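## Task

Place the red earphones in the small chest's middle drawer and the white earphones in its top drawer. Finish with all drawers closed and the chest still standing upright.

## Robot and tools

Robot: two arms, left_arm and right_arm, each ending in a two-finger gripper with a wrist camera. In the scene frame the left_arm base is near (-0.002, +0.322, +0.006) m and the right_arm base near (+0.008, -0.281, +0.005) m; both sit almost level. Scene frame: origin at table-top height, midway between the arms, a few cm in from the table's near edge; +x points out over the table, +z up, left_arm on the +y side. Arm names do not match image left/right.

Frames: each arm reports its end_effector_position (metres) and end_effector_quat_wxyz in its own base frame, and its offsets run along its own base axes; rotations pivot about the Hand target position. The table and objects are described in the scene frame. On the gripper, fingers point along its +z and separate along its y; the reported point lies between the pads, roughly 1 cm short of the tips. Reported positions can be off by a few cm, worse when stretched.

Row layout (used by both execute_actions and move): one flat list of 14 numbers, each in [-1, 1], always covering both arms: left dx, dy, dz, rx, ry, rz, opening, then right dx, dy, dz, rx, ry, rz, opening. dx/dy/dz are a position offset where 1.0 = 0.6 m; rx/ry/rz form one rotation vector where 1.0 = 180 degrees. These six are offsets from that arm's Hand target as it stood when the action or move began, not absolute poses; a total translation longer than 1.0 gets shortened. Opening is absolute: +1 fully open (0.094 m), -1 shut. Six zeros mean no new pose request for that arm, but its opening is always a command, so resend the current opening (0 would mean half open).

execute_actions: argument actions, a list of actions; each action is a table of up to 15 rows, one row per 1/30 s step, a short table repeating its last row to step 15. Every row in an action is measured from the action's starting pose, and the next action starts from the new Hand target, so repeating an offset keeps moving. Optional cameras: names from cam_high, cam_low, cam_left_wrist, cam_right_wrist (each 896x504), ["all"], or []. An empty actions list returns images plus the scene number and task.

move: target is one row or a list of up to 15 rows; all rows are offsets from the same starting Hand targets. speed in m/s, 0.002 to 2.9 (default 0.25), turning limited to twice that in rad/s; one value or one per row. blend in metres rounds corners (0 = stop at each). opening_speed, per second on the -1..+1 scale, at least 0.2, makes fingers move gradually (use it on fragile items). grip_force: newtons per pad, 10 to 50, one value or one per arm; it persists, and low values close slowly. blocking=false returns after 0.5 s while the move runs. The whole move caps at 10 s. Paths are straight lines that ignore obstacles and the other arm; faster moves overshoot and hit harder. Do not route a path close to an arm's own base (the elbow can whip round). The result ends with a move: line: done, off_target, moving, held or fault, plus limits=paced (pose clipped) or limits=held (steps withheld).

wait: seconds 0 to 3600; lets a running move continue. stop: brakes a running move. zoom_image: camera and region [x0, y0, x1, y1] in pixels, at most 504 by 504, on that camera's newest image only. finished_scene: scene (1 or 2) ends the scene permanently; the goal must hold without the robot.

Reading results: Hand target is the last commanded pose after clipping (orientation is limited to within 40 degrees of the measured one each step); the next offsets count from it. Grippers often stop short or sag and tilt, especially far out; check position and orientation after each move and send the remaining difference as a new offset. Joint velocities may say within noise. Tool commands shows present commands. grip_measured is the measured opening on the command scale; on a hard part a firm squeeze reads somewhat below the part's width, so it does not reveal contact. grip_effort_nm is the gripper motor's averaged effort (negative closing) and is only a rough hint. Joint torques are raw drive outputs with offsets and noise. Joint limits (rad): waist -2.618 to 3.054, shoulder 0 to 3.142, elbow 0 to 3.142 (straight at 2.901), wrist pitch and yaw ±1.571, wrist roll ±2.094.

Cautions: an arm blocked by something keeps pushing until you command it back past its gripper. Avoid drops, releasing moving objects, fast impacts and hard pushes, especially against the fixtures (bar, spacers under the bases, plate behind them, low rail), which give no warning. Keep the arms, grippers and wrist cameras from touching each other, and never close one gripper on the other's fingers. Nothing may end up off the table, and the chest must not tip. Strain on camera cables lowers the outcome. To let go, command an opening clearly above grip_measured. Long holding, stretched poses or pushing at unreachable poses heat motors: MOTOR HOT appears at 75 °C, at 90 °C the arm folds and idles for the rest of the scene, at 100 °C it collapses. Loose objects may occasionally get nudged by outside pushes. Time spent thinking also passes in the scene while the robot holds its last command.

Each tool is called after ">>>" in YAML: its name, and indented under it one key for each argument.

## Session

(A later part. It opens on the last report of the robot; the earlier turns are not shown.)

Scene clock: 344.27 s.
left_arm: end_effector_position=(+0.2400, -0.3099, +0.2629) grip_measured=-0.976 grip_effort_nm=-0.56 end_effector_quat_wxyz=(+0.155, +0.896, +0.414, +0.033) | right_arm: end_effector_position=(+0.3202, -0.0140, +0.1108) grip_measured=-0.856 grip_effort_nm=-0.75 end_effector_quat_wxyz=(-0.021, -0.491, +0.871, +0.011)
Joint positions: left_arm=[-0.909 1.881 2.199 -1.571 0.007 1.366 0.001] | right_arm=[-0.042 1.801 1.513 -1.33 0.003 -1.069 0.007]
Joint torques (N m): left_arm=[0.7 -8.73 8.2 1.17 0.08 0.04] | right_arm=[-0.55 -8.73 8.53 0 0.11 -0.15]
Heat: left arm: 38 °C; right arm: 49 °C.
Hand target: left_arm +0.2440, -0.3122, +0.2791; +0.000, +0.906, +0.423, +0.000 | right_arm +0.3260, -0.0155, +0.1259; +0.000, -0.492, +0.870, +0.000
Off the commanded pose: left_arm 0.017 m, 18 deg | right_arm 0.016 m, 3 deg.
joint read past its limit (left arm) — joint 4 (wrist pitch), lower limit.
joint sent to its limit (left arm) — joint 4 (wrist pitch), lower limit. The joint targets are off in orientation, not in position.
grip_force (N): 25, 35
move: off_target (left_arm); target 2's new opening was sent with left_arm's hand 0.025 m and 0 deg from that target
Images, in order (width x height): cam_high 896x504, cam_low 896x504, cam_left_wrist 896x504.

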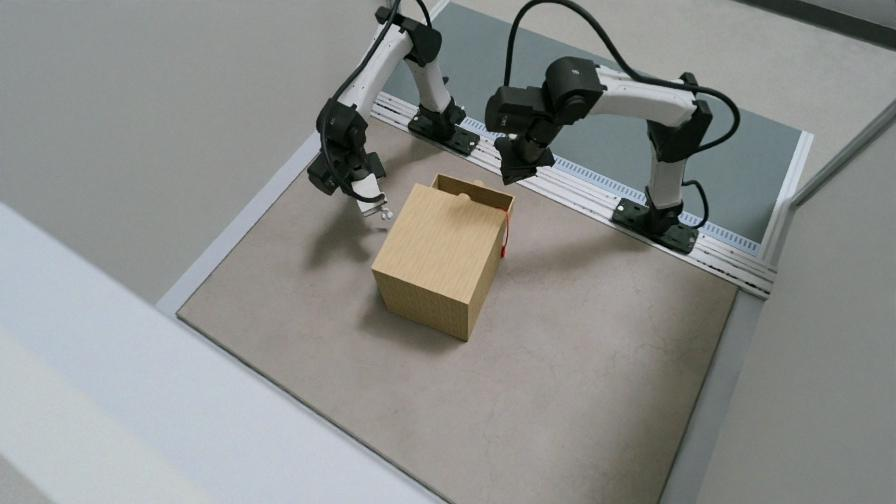

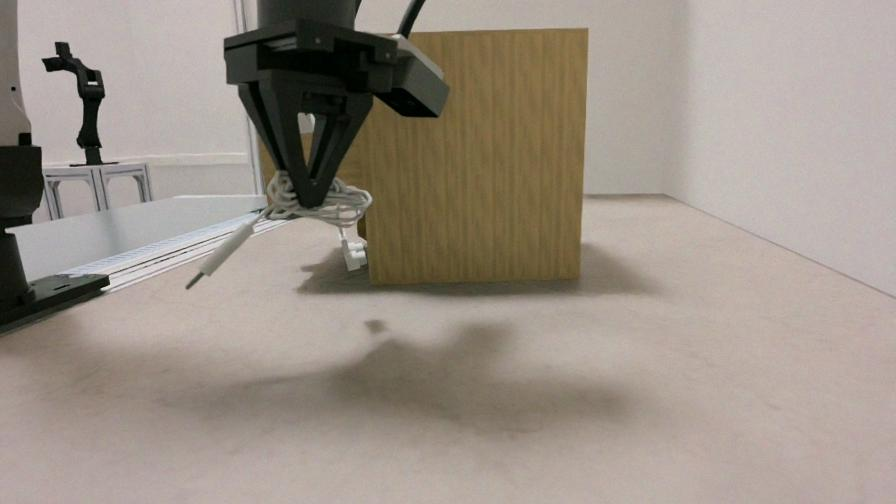

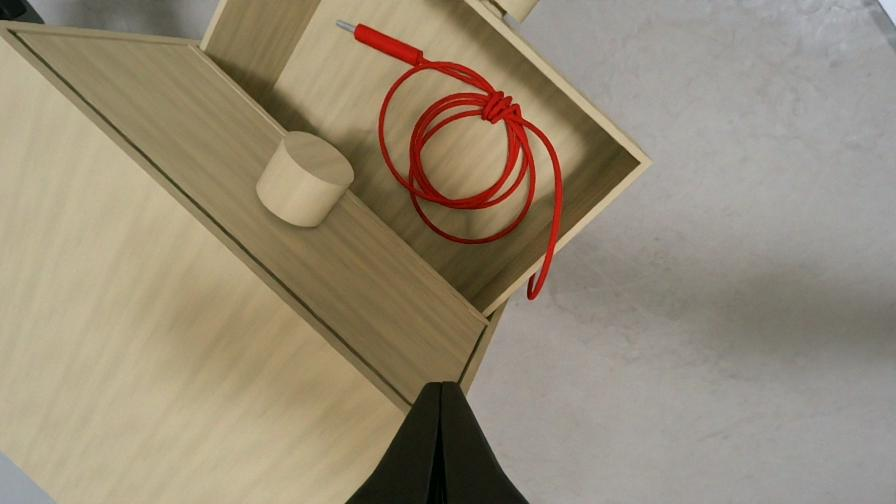

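>>> move:
  target:
    - [-0.0067,0.0087,-0.1,0,0,0.278,-0.1,0,0,0,0,0,0,-1]
    - [-0.0067,0.0087,-0.265,0,0,0.278,-0.1,0,0,0,0,0,0,-1]
  speed: [0.3,0.12]
  cameras: ["cam_left_wrist","cam_high"]

Scene clock: 357.13 s.
left_arm: end_effector_position=(+0.2350, -0.3007, +0.1438) grip_measured=-0.103 grip_effort_nm=0.15 end_effector_quat_wxyz=(+0.011, +0.646, +0.763, +0.004) | right_arm: end_effector_position=(+0.3202, -0.0140, +0.1108) grip_measured=-0.856 grip_effort_nm=-0.75 end_effector_quat_wxyz=(-0.021, -0.491, +0.871, +0.011)
Joint positions: left_arm=[-0.913 1.99 1.898 -1.459 -0.012 0.492 0.042] | right_arm=[-0.042 1.801 1.513 -1.33 0.003 -1.069 0.007]
Joint torques (N m): left_arm=[0.81 -5.49 3.18 0.99 0.22 0.11] | right_arm=[-0.55 -8.61 8.49 0.08 0.05 -0.14]
Motor temperatures (°C): left_arm=[23 31 38 36 25 28 25] | right_arm=[24 44 50 27 26 26 27]
Heat: left arm: 38 °C; right arm: 50 °C.
Hand target: left_arm +0.2400, -0.3069, +0.1200; +0.000, +0.642, +0.767, +0.000 | right_arm +0.3260, -0.0155, +0.1259; +0.000, -0.492, +0.870, +0.000
Off the commanded pose: left_arm 0.025 m, 1 deg | right_arm 0.016 m, 3 deg.
grip_force (N): 25, 35
move: off_target (left_arm)
Images, in order (width x height): cam_high 896x504, cam_left_wrist 896x504.

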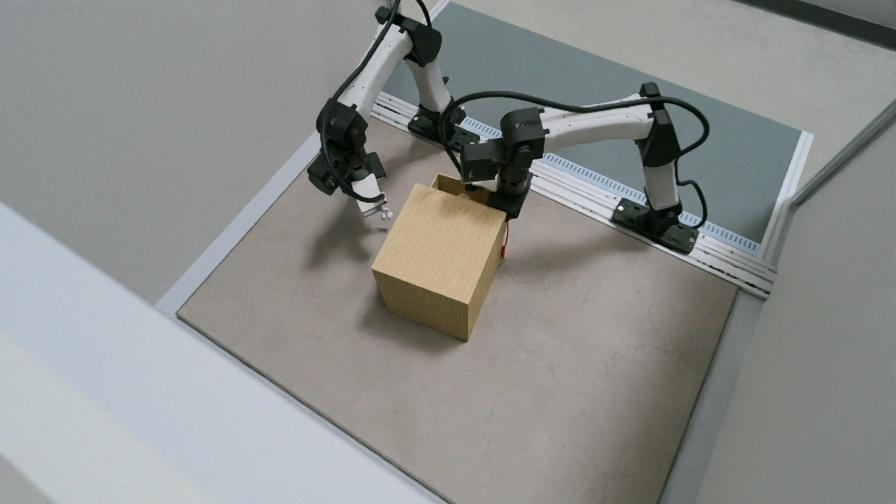

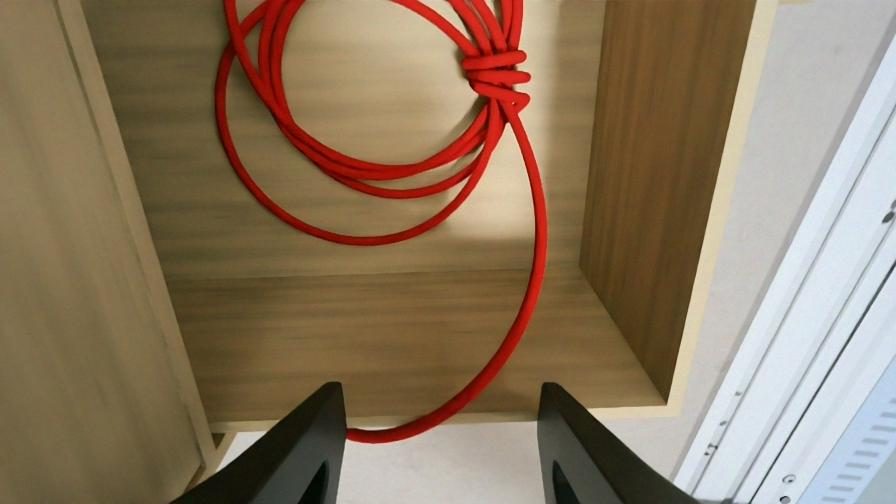

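>>> move:
  target:
    - [0,0,0.06,0,0,0,-0.1,0,0,0,0,0,0,-1]
    - [-0.0217,-0.0335,0.06,0,0,0,-0.1,0,0,0,0,0,0,-1]
    - [-0.0217,-0.0335,-0.01,0,0,0,-0.1,0,0,0,0,0,0,-1]
  speed: 0.12
  cameras: ["cam_left_wrist"]

Scene clock: 365.57 s.
left_arm: end_effector_position=(+0.2277, -0.3229, +0.1169) grip_measured=-0.103 grip_effort_nm=0.15 end_effector_quat_wxyz=(-0.004, +0.643, +0.766, +0.004) | right_arm: end_effector_position=(+0.3202, -0.0140, +0.1108) grip_measured=-0.856 grip_effort_nm=-0.75 end_effector_quat_wxyz=(-0.021, -0.491, +0.871, +0.011)
Joint positions: left_arm=[-0.959 2.069 1.906 -1.418 -0.006 0.438 0.042] | right_arm=[-0.042 1.801 1.513 -1.33 0.003 -1.069 0.007]
Joint torques (N m): left_arm=[-0.18 -9.05 5.59 0.59 0.17 0.04] | right_arm=[-0.61 -8.76 8.5 0.05 0.04 -0.16]
Heat: left arm: 38 °C; right arm: 50 °C.
Hand target: left_arm +0.2271, -0.3270, +0.1140; +0.000, +0.642, +0.767, +0.000 | right_arm +0.3260, -0.0155, +0.1259; +0.000, -0.492, +0.870, +0.000
Off the commanded pose: left_arm 0.005 m, 1 deg | right_arm 0.016 m, 3 deg.
grip_force (N): 25, 35
move: done

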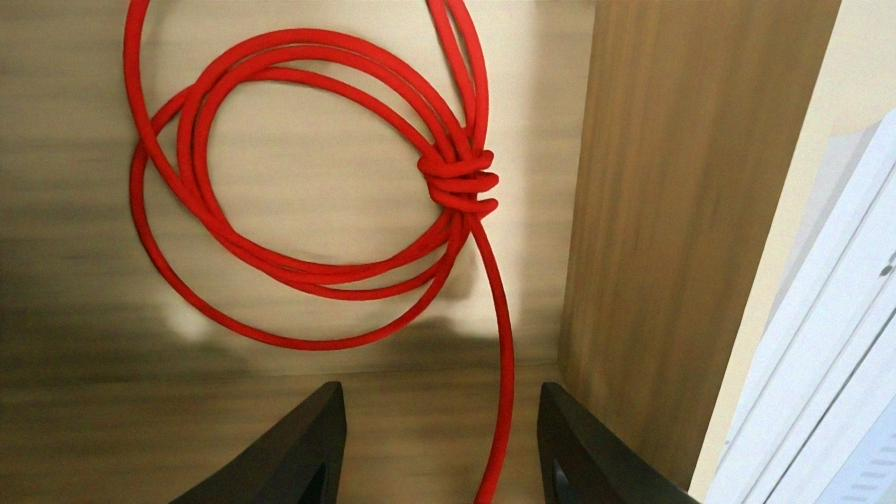

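>>> move:
  target:
    - [-0.005,0,-0.017,0,0,0,-0.1,0,0,0,0,0,0,-1]
    - [-0.005,0,-0.017,0,0,0,-1,0,0,0,0,0,0,-1]
    - [0,-0.03,0.2,0,0,0,-1,0,0,0,0,0,0,-1]
  speed: 0.12
  cameras: ["cam_left_wrist","cam_high"]

Scene clock: 377.07 s.
left_arm: end_effector_position=(+0.2311, -0.3429, +0.2187) grip_measured=-0.933 grip_effort_nm=-0.56 end_effector_quat_wxyz=(+0.108, +0.638, +0.762, -0.028) | right_arm: end_effector_position=(+0.3202, -0.0140, +0.1108) grip_measured=-0.856 grip_effort_nm=-0.75 end_effector_quat_wxyz=(-0.021, -0.491, +0.871, +0.011)
Joint positions: left_arm=[-0.98 2 2.198 -1.544 -0.006 0.415 0.003] | right_arm=[-0.042 1.801 1.513 -1.33 0.003 -1.069 0.007]
Joint torques (N m): left_arm=[-0.5 -9.89 8.72 0.78 0.13 0.1] | right_arm=[-0.59 -8.75 8.62 0.05 0.06 -0.14]
Heat: left arm: 37 °C; right arm: 50 °C.
Hand target: left_arm +0.2271, -0.3449, +0.2340; +0.000, +0.642, +0.767, +0.000 | right_arm +0.3260, -0.0155, +0.1259; +0.000, -0.492, +0.870, +0.000
Off the commanded pose: left_arm 0.016 m, 13 deg | right_arm 0.016 m, 3 deg.
joint sent to its limit (left arm) — joint 4 (wrist pitch), lower limit. The joint targets are off in orientation, not in position.
grip_force (N): 25, 35
move: off_target (left_arm)
Images, in order (width x height): cam_high 896x504, cam_left_wrist 896x504.

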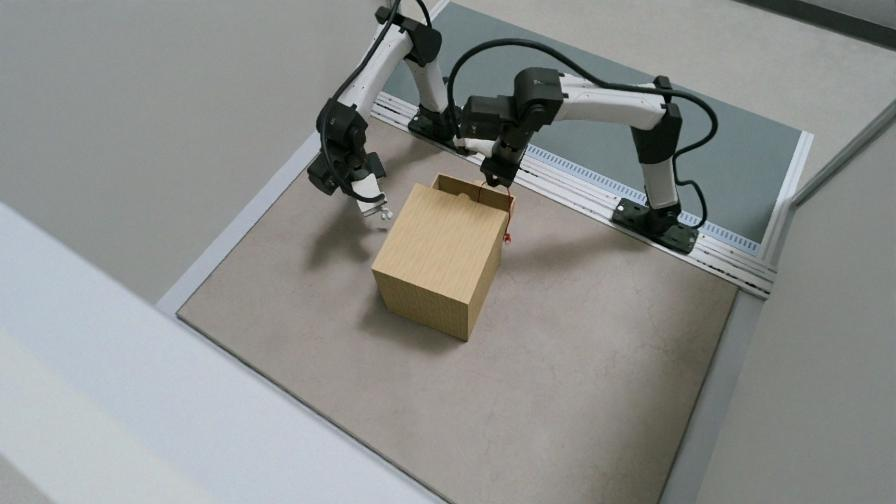

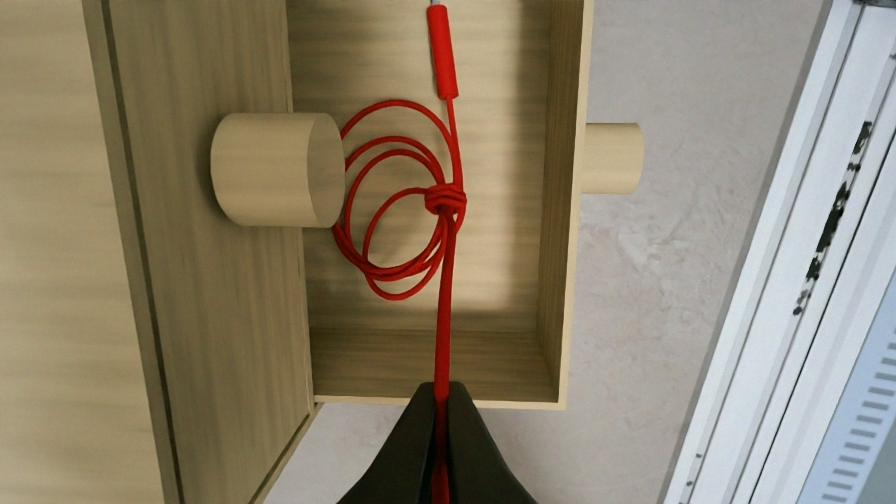

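>>> move:
  target:
    - [0.013,-0.042,0.127,0,0,0,-1,0,0,0,0,0,0,-1]
    - [0.0215,-0.125,0.127,0,0,0,-1,0,0,0,0,0,0,-1]
  speed: 0.12
  blend: [0.02,0]
  cameras: ["cam_left_wrist","cam_high"]

Scene clock: 386.30 s.
left_arm: end_effector_position=(+0.2383, -0.4133, +0.2605) grip_measured=-0.933 grip_effort_nm=-0.56 end_effector_quat_wxyz=(+0.204, +0.629, +0.747, -0.072) | right_arm: end_effector_position=(+0.3211, -0.0183, +0.1117) grip_measured=-0.856 grip_effort_nm=-0.75 end_effector_quat_wxyz=(-0.020, -0.485, +0.874, +0.007)
Joint positions: left_arm=[-1.05 2.21 2.658 -1.583 -0.005 0.35 0.003] | right_arm=[-0.052 1.801 1.517 -1.329 0.009 -1.065 0.007]
Joint torques (N m): left_arm=[0.05 -12.66 13.59 1.56 0.11 0.1] | right_arm=[0.39 -8.62 8.05 0.04 0.03 -0.24]
Heat: left arm: 39 °C; right arm: 50 °C.
Hand target: left_arm +0.2399, -0.4200, +0.3101; +0.000, +0.642, +0.767, +0.000 | right_arm +0.3261, -0.0154, +0.1260; +0.000, -0.493, +0.870, +0.000
Off the commanded pose: left_arm 0.050 m, 25 deg | right_arm 0.015 m, 3 deg.
joint read past its limit (left arm) — joint 4 (wrist pitch), lower limit.
joint sent to its limit (left arm) — joint 4 (wrist pitch), lower limit. The joint targets are off in position and orientation.
grip_force (N): 25, 35
move: off_target (left_arm)
Images, in order (width x height): cam_high 896x504, cam_left_wrist 896x504.

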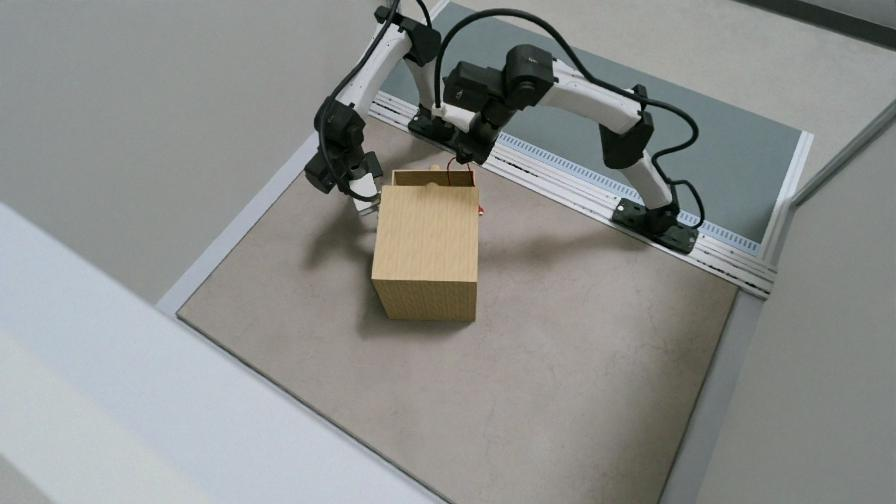

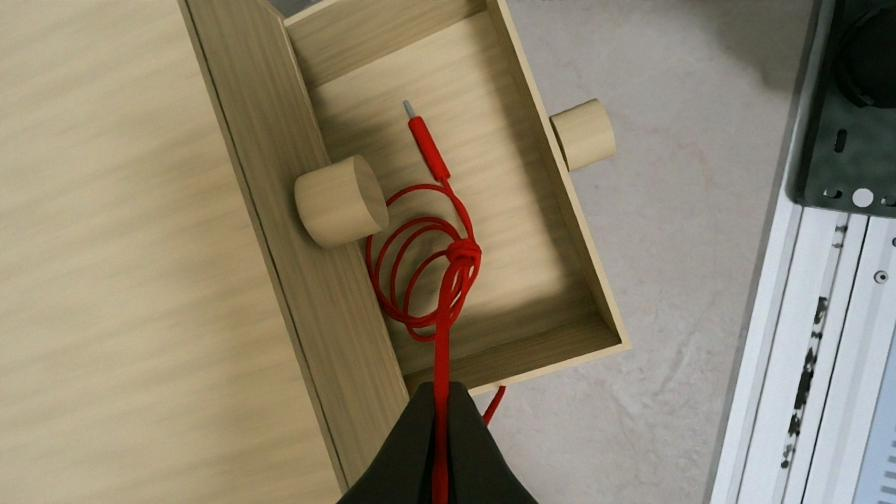

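>>> move:
  target:
    - [0,-0.01,-0.15,0,0,0,-1,0,0,0,0,0,0,-1]
    - [0,-0.01,-0.15,0,0,0,0.2,0,0,0,0,0,0,-1]
    - [-0.03,0.1,-0.02,-0.15,-0.08,0.06,0.2,0,0,0,0,0,0,-1]
    - [-0.083,0.417,-0.233,-0.3782,-0.1851,0.1506,0.2,0,0,0,0,0,0,-1]
  speed: [0.12,0.2,0.3,0.3]
  blend: [0,0,0.03,0]
  cameras: ["all"]

Scene clock: 402.00 s.
left_arm: end_effector_position=(+0.1880, -0.1688, +0.1681) grip_measured=+0.197 grip_effort_nm=0.15 end_effector_quat_wxyz=(+0.549, +0.326, +0.731, -0.243) | right_arm: end_effector_position=(+0.3211, -0.0184, +0.1117) grip_measured=-0.856 grip_effort_nm=-0.75 end_effector_quat_wxyz=(-0.021, -0.485, +0.874, +0.007)
Joint positions: left_arm=[-0.532 0.315 0.247 -0.228 0.292 0.09 0.056] | right_arm=[-0.052 1.801 1.517 -1.329 0.01 -1.065 0.007]
Joint torques (N m): left_arm=[0.99 1.21 6.93 2.47 0.21 0.08] | right_arm=[0.28 -8.76 8.23 0.06 0.01 -0.24]
Motor temperatures (°C): left_arm=[23 38 40 36 25 28 25] | right_arm=[24 45 49 27 26 26 27]
Heat: left arm: 40 °C; right arm: 49 °C.
Hand target: left_arm +0.1902, -0.1698, +0.1704; +0.556, +0.323, +0.725, -0.247 | right_arm +0.3261, -0.0154, +0.1260; +0.000, -0.493, +0.870, +0.000
Off the commanded pose: left_arm 0.003 m, 1 deg | right_arm 0.015 m, 3 deg.
grip_force (N): 25, 35
move: done; target 2's new opening was sent with left_arm's hand 0.010 m and 20 deg from that target

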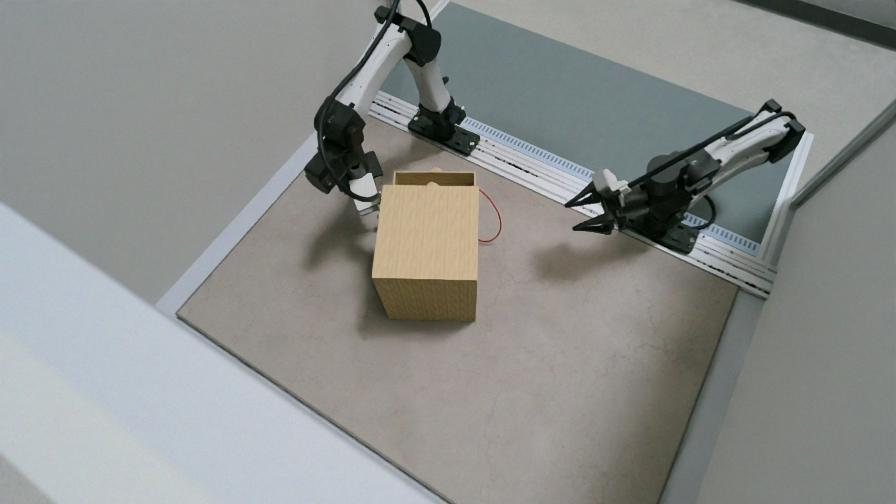

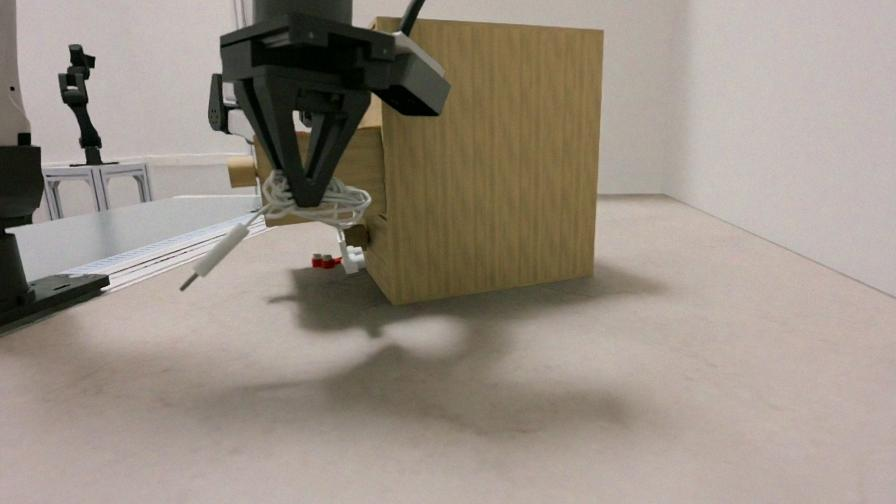

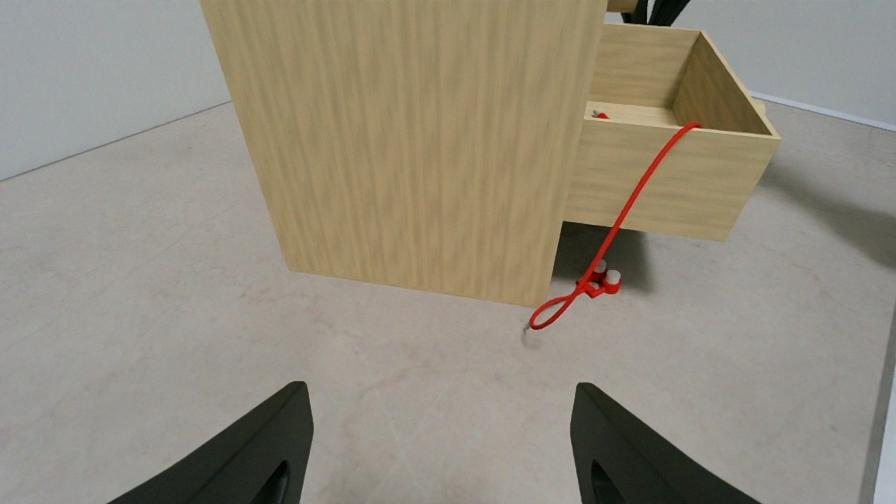

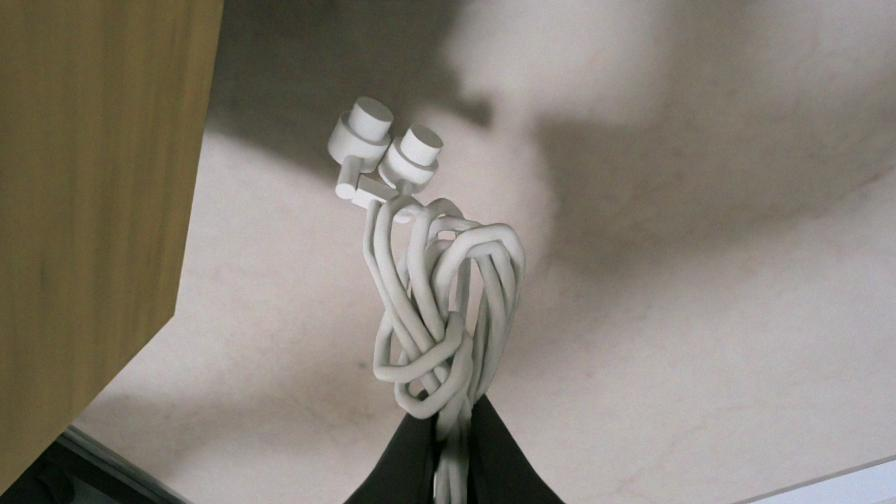

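>>> move:
  target:
    - [0.005,-0.2187,-0.1107,0,0,-0.0667,0.2,0,0,0,0,0,0,-1]
    - [0.047,-0.29,-0.1107,0,0,-0.0667,0.2,0,0,0,0,0,0,-1]
  speed: [0.25,0.1]
  cameras: ["cam_left_wrist","cam_high"]

Scene clock: 418.23 s.
left_arm: end_effector_position=(+0.2146, -0.3335, +0.0894) grip_measured=+0.197 grip_effort_nm=0.15 end_effector_quat_wxyz=(+0.509, +0.403, +0.702, -0.293) | right_arm: end_effector_position=(+0.3211, -0.0184, +0.1117) grip_measured=-0.856 grip_effort_nm=-0.75 end_effector_quat_wxyz=(-0.021, -0.485, +0.874, +0.007)
Joint positions: left_arm=[-0.967 1.583 0.35 0.916 0.073 0.022 0.056] | right_arm=[-0.052 1.801 1.517 -1.329 0.01 -1.065 0.007]
Joint torques (N m): left_arm=[-0.47 -4 7.9 2.52 0.09 0.1] | right_arm=[0.23 -8.65 8.21 0.05 0.01 -0.24]
Motor temperatures (°C): left_arm=[23 34 39 42 25 28 25] | right_arm=[24 45 49 27 26 26 27]
Heat: left arm: 42 °C; right arm: 49 °C.
Hand target: left_arm +0.2183, -0.3438, +0.1039; +0.527, +0.397, +0.687, -0.304 | right_arm +0.3261, -0.0154, +0.1260; +0.000, -0.493, +0.870, +0.000
Off the commanded pose: left_arm 0.018 m, 3 deg | right_arm 0.015 m, 3 deg.
grip_force (N): 25, 35
move: off_target (left_arm)
Images, in order (width x height): cam_high 896x504, cam_left_wrist 896x504.

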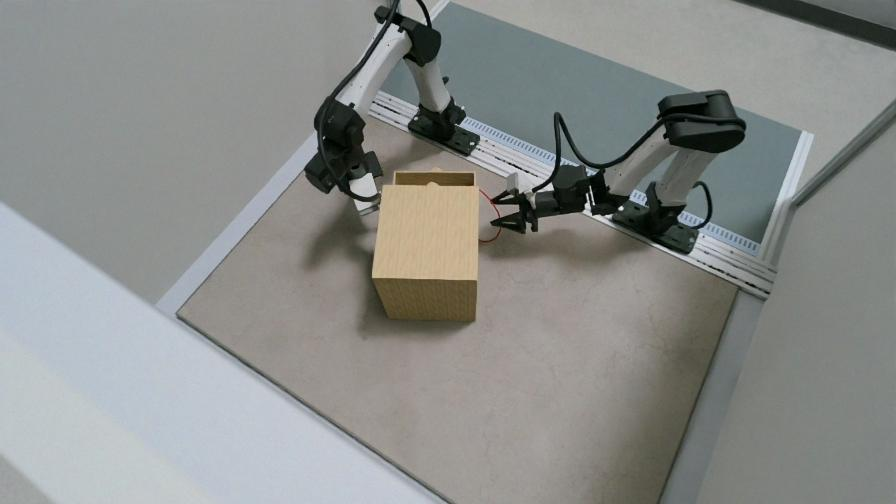

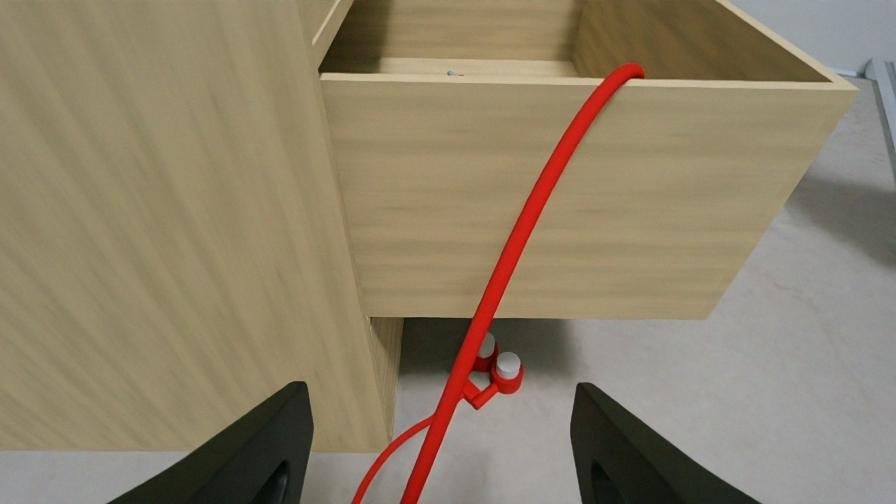

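>>> move:
  target:
    - [0.0083,-0.0145,0,0,0,0,0.2,0,0,0,0,0,0,-1]
    - [0.0083,-0.0145,0,0,0,0,-1,0,0,0,0,0,0,-1]
    - [0.0083,0.0,0.35,0,0,0,-1,0,0,0,0,0,0,-1]
  speed: 0.12
  cameras: ["cam_left_wrist","cam_high"]

>>> zoom_image:
  camera: "cam_high"
  region: [380, 100, 560, 260]

Scene clock: 433.97 s.
left_arm: end_effector_position=(+0.2211, -0.3429, +0.2925) grip_measured=-0.950 grip_effort_nm=-0.56 end_effector_quat_wxyz=(+0.510, +0.402, +0.701, -0.296) | right_arm: end_effector_position=(+0.3211, -0.0184, +0.1117) grip_measured=-0.856 grip_effort_nm=-0.75 end_effector_quat_wxyz=(-0.021, -0.485, +0.874, +0.007)
Joint positions: left_arm=[-0.965 1.183 0.984 -0.112 0.077 0.021 0.002] | right_arm=[-0.052 1.801 1.517 -1.329 0.01 -1.065 0.007]
Joint torques (N m): left_arm=[0.8 -4.1 11.51 2.22 0.17 0.16] | right_arm=[0.43 -8.55 8.16 0.06 0.02 -0.18]
Heat: left arm: 45 °C; right arm: 49 °C.
Hand target: left_arm +0.2232, -0.3438, +0.3140; +0.527, +0.397, +0.687, -0.304 | right_arm +0.3261, -0.0154, +0.1260; +0.000, -0.493, +0.870, +0.000
Off the commanded pose: left_arm 0.022 m, 3 deg | right_arm 0.015 m, 3 deg.
grip_force (N): 25, 35
move: off_target (left_arm); target 2's new opening was sent with left_arm's hand 0.017 m and 3 deg from that target
Images, in order (width x height): cam_high 896x504, cam_left_wrist 896x504.

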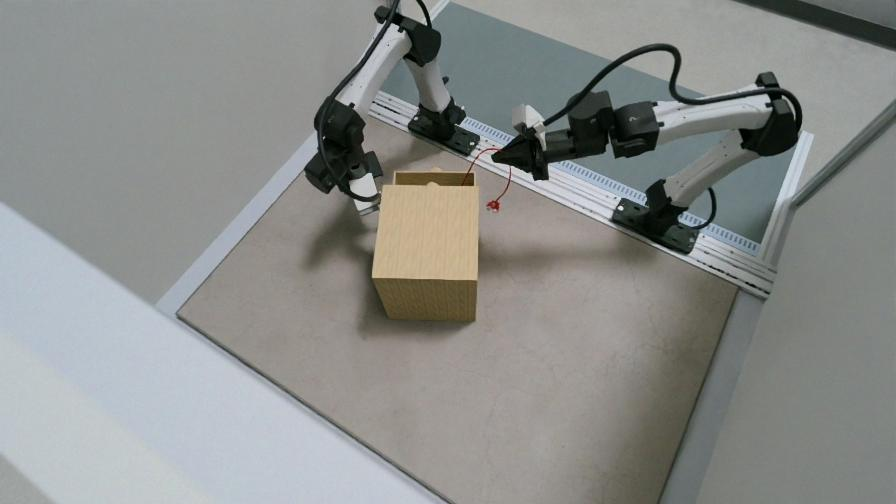

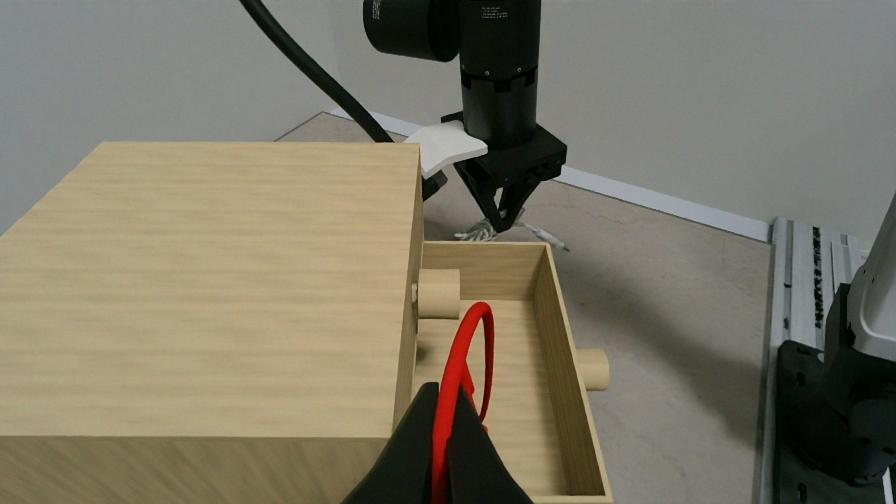

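Scaled by 2.800 from the camera's image (finer frame: 1280x720).

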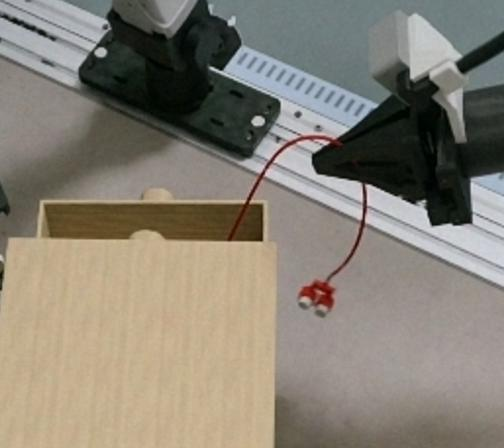

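>>> move:
  target: [0.06,-0.167,0.05,0,0,0,-1,0,0,0,0,0,0,-1]
  speed: 0.12
  cameras: ["cam_left_wrist","cam_high"]

>>> zoom_image:
  camera: "cam_high"
  region: [360, 80, 520, 240]

Scene clock: 442.80 s.
left_arm: end_effector_position=(+0.2592, -0.4386, +0.3295) grip_measured=-0.950 grip_effort_nm=-0.56 end_effector_quat_wxyz=(+0.516, +0.404, +0.694, -0.297) | right_arm: end_effector_position=(+0.3211, -0.0184, +0.1117) grip_measured=-0.856 grip_effort_nm=-0.75 end_effector_quat_wxyz=(-0.021, -0.485, +0.874, +0.007)
Joint positions: left_arm=[-1.031 1.575 1.43 -0.149 0.018 0.009 0.002] | right_arm=[-0.052 1.801 1.517 -1.329 0.01 -1.065 0.007]
Joint torques (N m): left_arm=[-0.49 -5.96 11.51 2.24 -0.03 0.06] | right_arm=[0.34 -8.75 8.2 0.04 -0.02 -0.17]
Heat: left arm: 44 °C; right arm: 49 °C.
Hand target: left_arm +0.2594, -0.4439, +0.3438; +0.527, +0.397, +0.687, -0.304 | right_arm +0.3261, -0.0154, +0.1260; +0.000, -0.493, +0.870, +0.000
Off the commanded pose: left_arm 0.015 m, 2 deg | right_arm 0.015 m, 3 deg.
grip_force (N): 25, 35
move: off_target (left_arm)
Images, in order (width x height): cam_high 896x504, cam_left_wrist 896x504.

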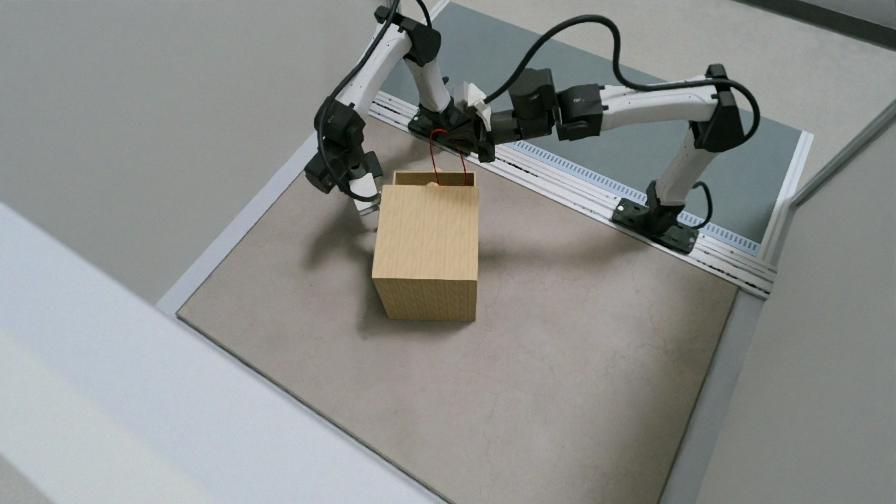

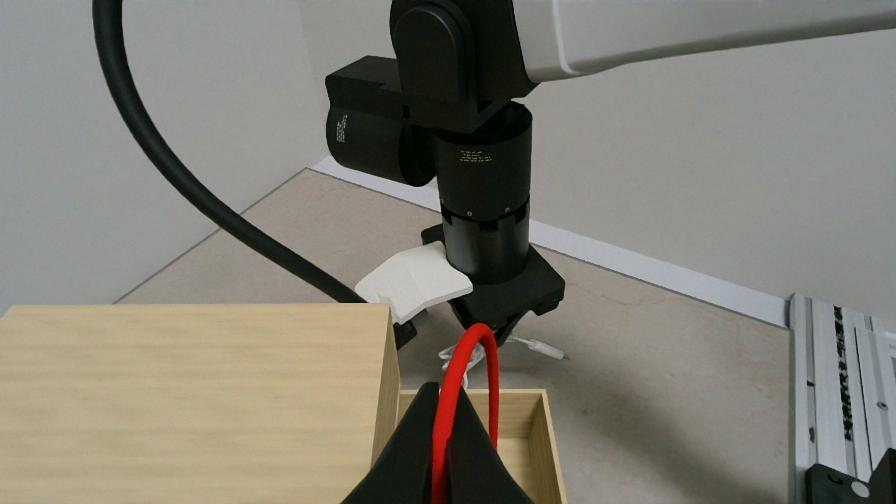

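Scaled by 3.150 from the camera's image (finer frame: 1280x720).

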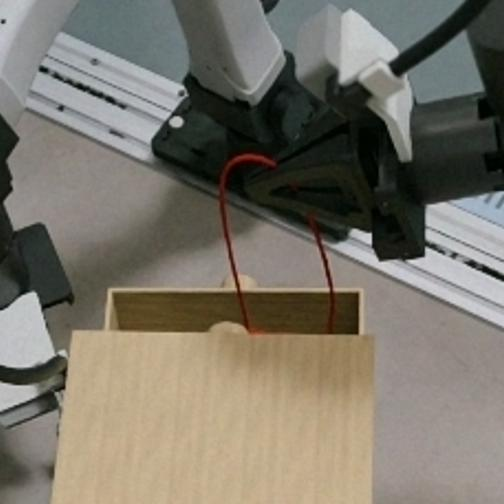

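>>> move:
  target:
    - [-0.022,-0.0125,-0.22,0,0,0,-1,0,0,0,0,0,0,-1]
    - [-0.022,-0.0125,-0.22,0,0,0,-0.3,0,0,0,0,0,0,-1]
    - [-0.022,-0.0125,0,0,0,0,-0.3,0,0,0,0,0,0,-1]
    - [-0.157,0.2815,-0.1,0,0,0,-0.3,0,0,0,0,0,0,-1]
  speed: [0.12,0.2,0.2,0.3]
  blend: [0,0,0.03,0]
  cameras: ["cam_left_wrist","cam_high","cam_low"]

Scene clock: 452.77 s.
left_arm: end_effector_position=(+0.1652, -0.2766, +0.2866) grip_measured=-0.303 grip_effort_nm=0.15 end_effector_quat_wxyz=(+0.527, +0.394, +0.688, -0.306) | right_arm: end_effector_position=(+0.3220, -0.0191, +0.1117) grip_measured=-0.856 grip_effort_nm=-0.75 end_effector_quat_wxyz=(-0.020, -0.483, +0.875, +0.005)
Joint positions: left_arm=[-1.018 0.795 0.748 -0.214 0.026 0 0.033] | right_arm=[-0.053 1.801 1.517 -1.325 0.012 -1.061 0.007]
Joint torques (N m): left_arm=[0.94 -1.47 6.97 2.22 0.15 0.22] | right_arm=[0.38 -8.79 8.06 0.07 0.03 -0.29]
Heat: left arm: 44 °C; right arm: 49 °C.
Hand target: left_arm +0.1651, -0.2751, +0.2839; +0.527, +0.397, +0.687, -0.304 | right_arm +0.3261, -0.0155, +0.1260; +0.000, -0.492, +0.870, +0.000
Off the commanded pose: left_arm 0.003 m, 1 deg | right_arm 0.015 m, 3 deg.
grip_force (N): 25, 35
move: done
Images, in order (width x height): cam_high 896x504, cam_low 896x504, cam_left_wrist 896x504.

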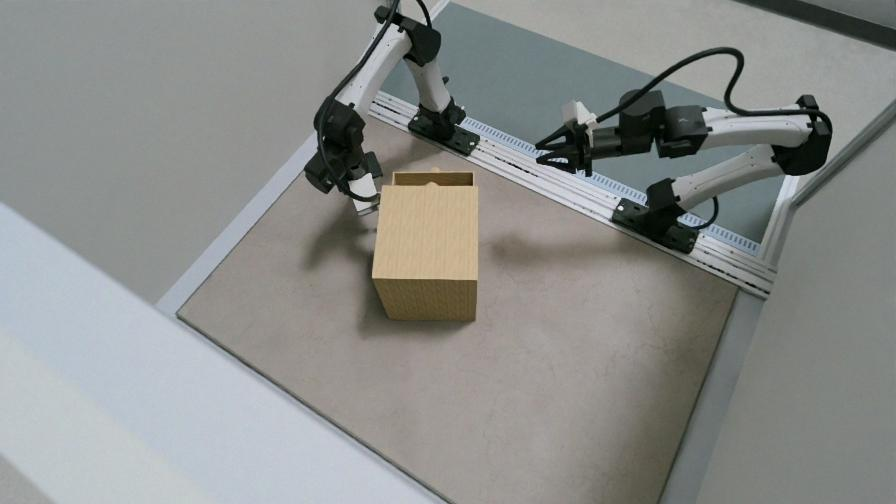

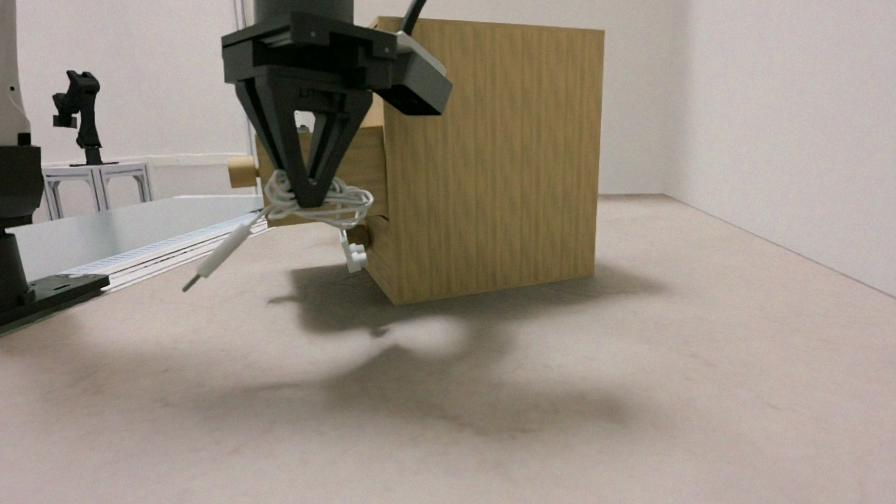

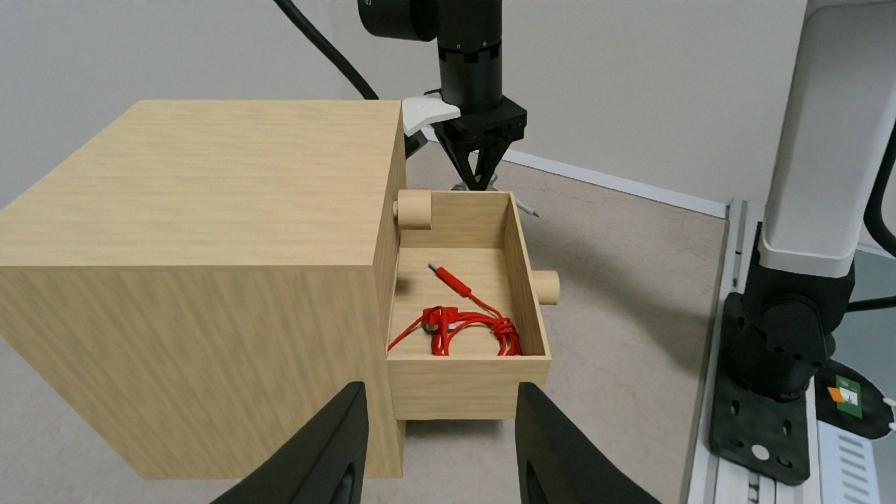

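>>> move:
  target:
    - [-0.008,-0.308,0.02,0.4407,-0.1179,-0.4205,-1,-0.0435,-0.19,0.123,0,0,0,-1]
    - [0.0207,-0.358,-0.2615,0.4407,-0.1179,-0.4205,-1,-0.0435,-0.19,0.123,0,0,0,-1]
  speed: [0.4,0.15]
  cameras: ["all"]

Scene clock: 468.37 s.
left_arm: end_effector_position=(+0.1754, -0.4883, +0.1248) grip_measured=-0.976 grip_effort_nm=-0.56 end_effector_quat_wxyz=(+0.105, +0.959, +0.262, +0.005) | right_arm: end_effector_position=(+0.2986, -0.1291, +0.1826) grip_measured=-0.856 grip_effort_nm=-0.75 end_effector_quat_wxyz=(-0.001, -0.491, +0.871, -0.009)
Joint positions: left_arm=[-1.224 2.538 2.723 -1.546 0.007 1.383 0.001] | right_arm=[-0.402 1.788 1.785 -1.555 0.012 -1.428 0.007]
Joint torques (N m): left_arm=[0.32 -10.89 8.57 0.72 0.08 0.24] | right_arm=[-0.46 -8.94 8.14 0.15 -0.03 -0.15]
Heat: left arm: 42 °C; right arm: 49 °C.
Hand target: left_arm +0.1776, -0.4899, +0.1270; +0.000, +0.966, +0.259, +0.000 | right_arm +0.2999, -0.1296, +0.1997; +0.000, -0.492, +0.870, +0.000
Off the commanded pose: left_arm 0.003 m, 12 deg | right_arm 0.017 m, 1 deg.
joint sent to its limit (left arm) — joint 4 (wrist pitch), lower limit. The joint targets are off in orientation, not in position.
joint sent to its limit (right arm) — joint 4 (wrist pitch), lower limit. The joint targets are off in orientation, not in position.
grip_force (N): 25, 35
move: off_target (left_arm, right_arm)

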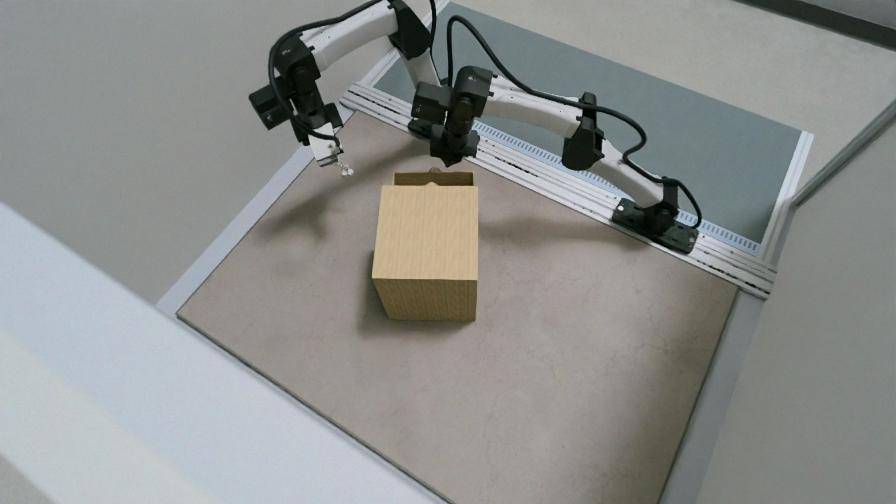

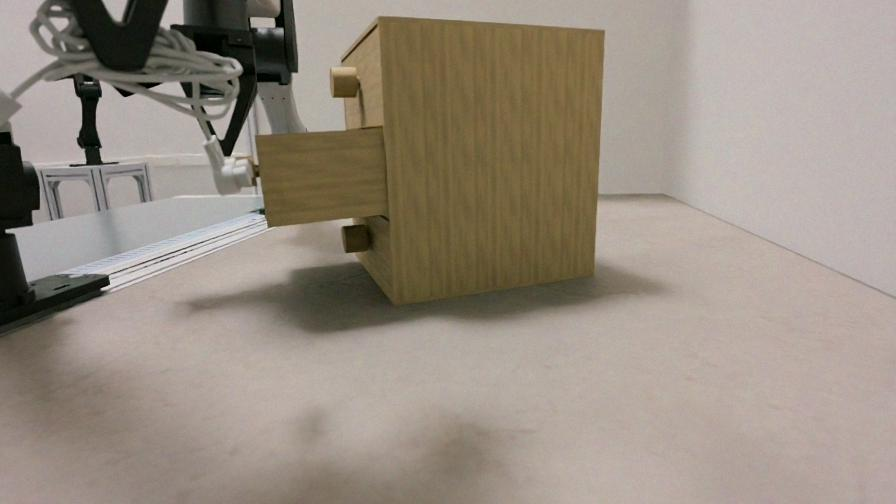

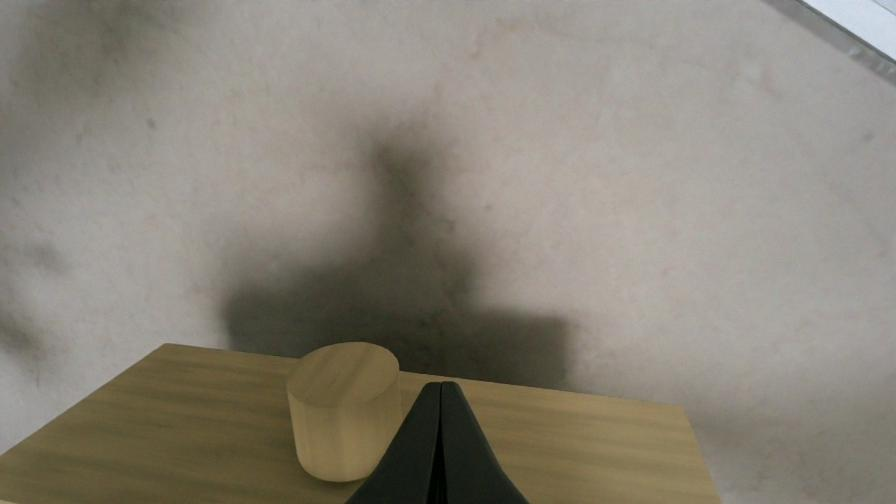

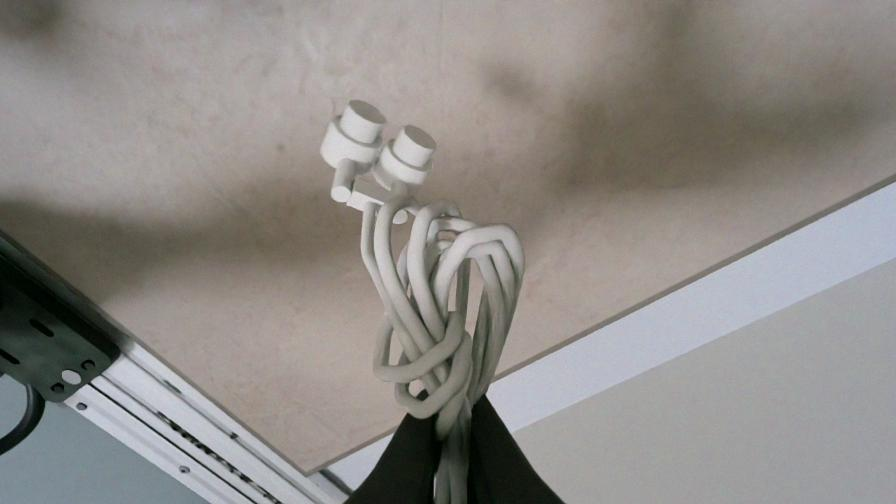

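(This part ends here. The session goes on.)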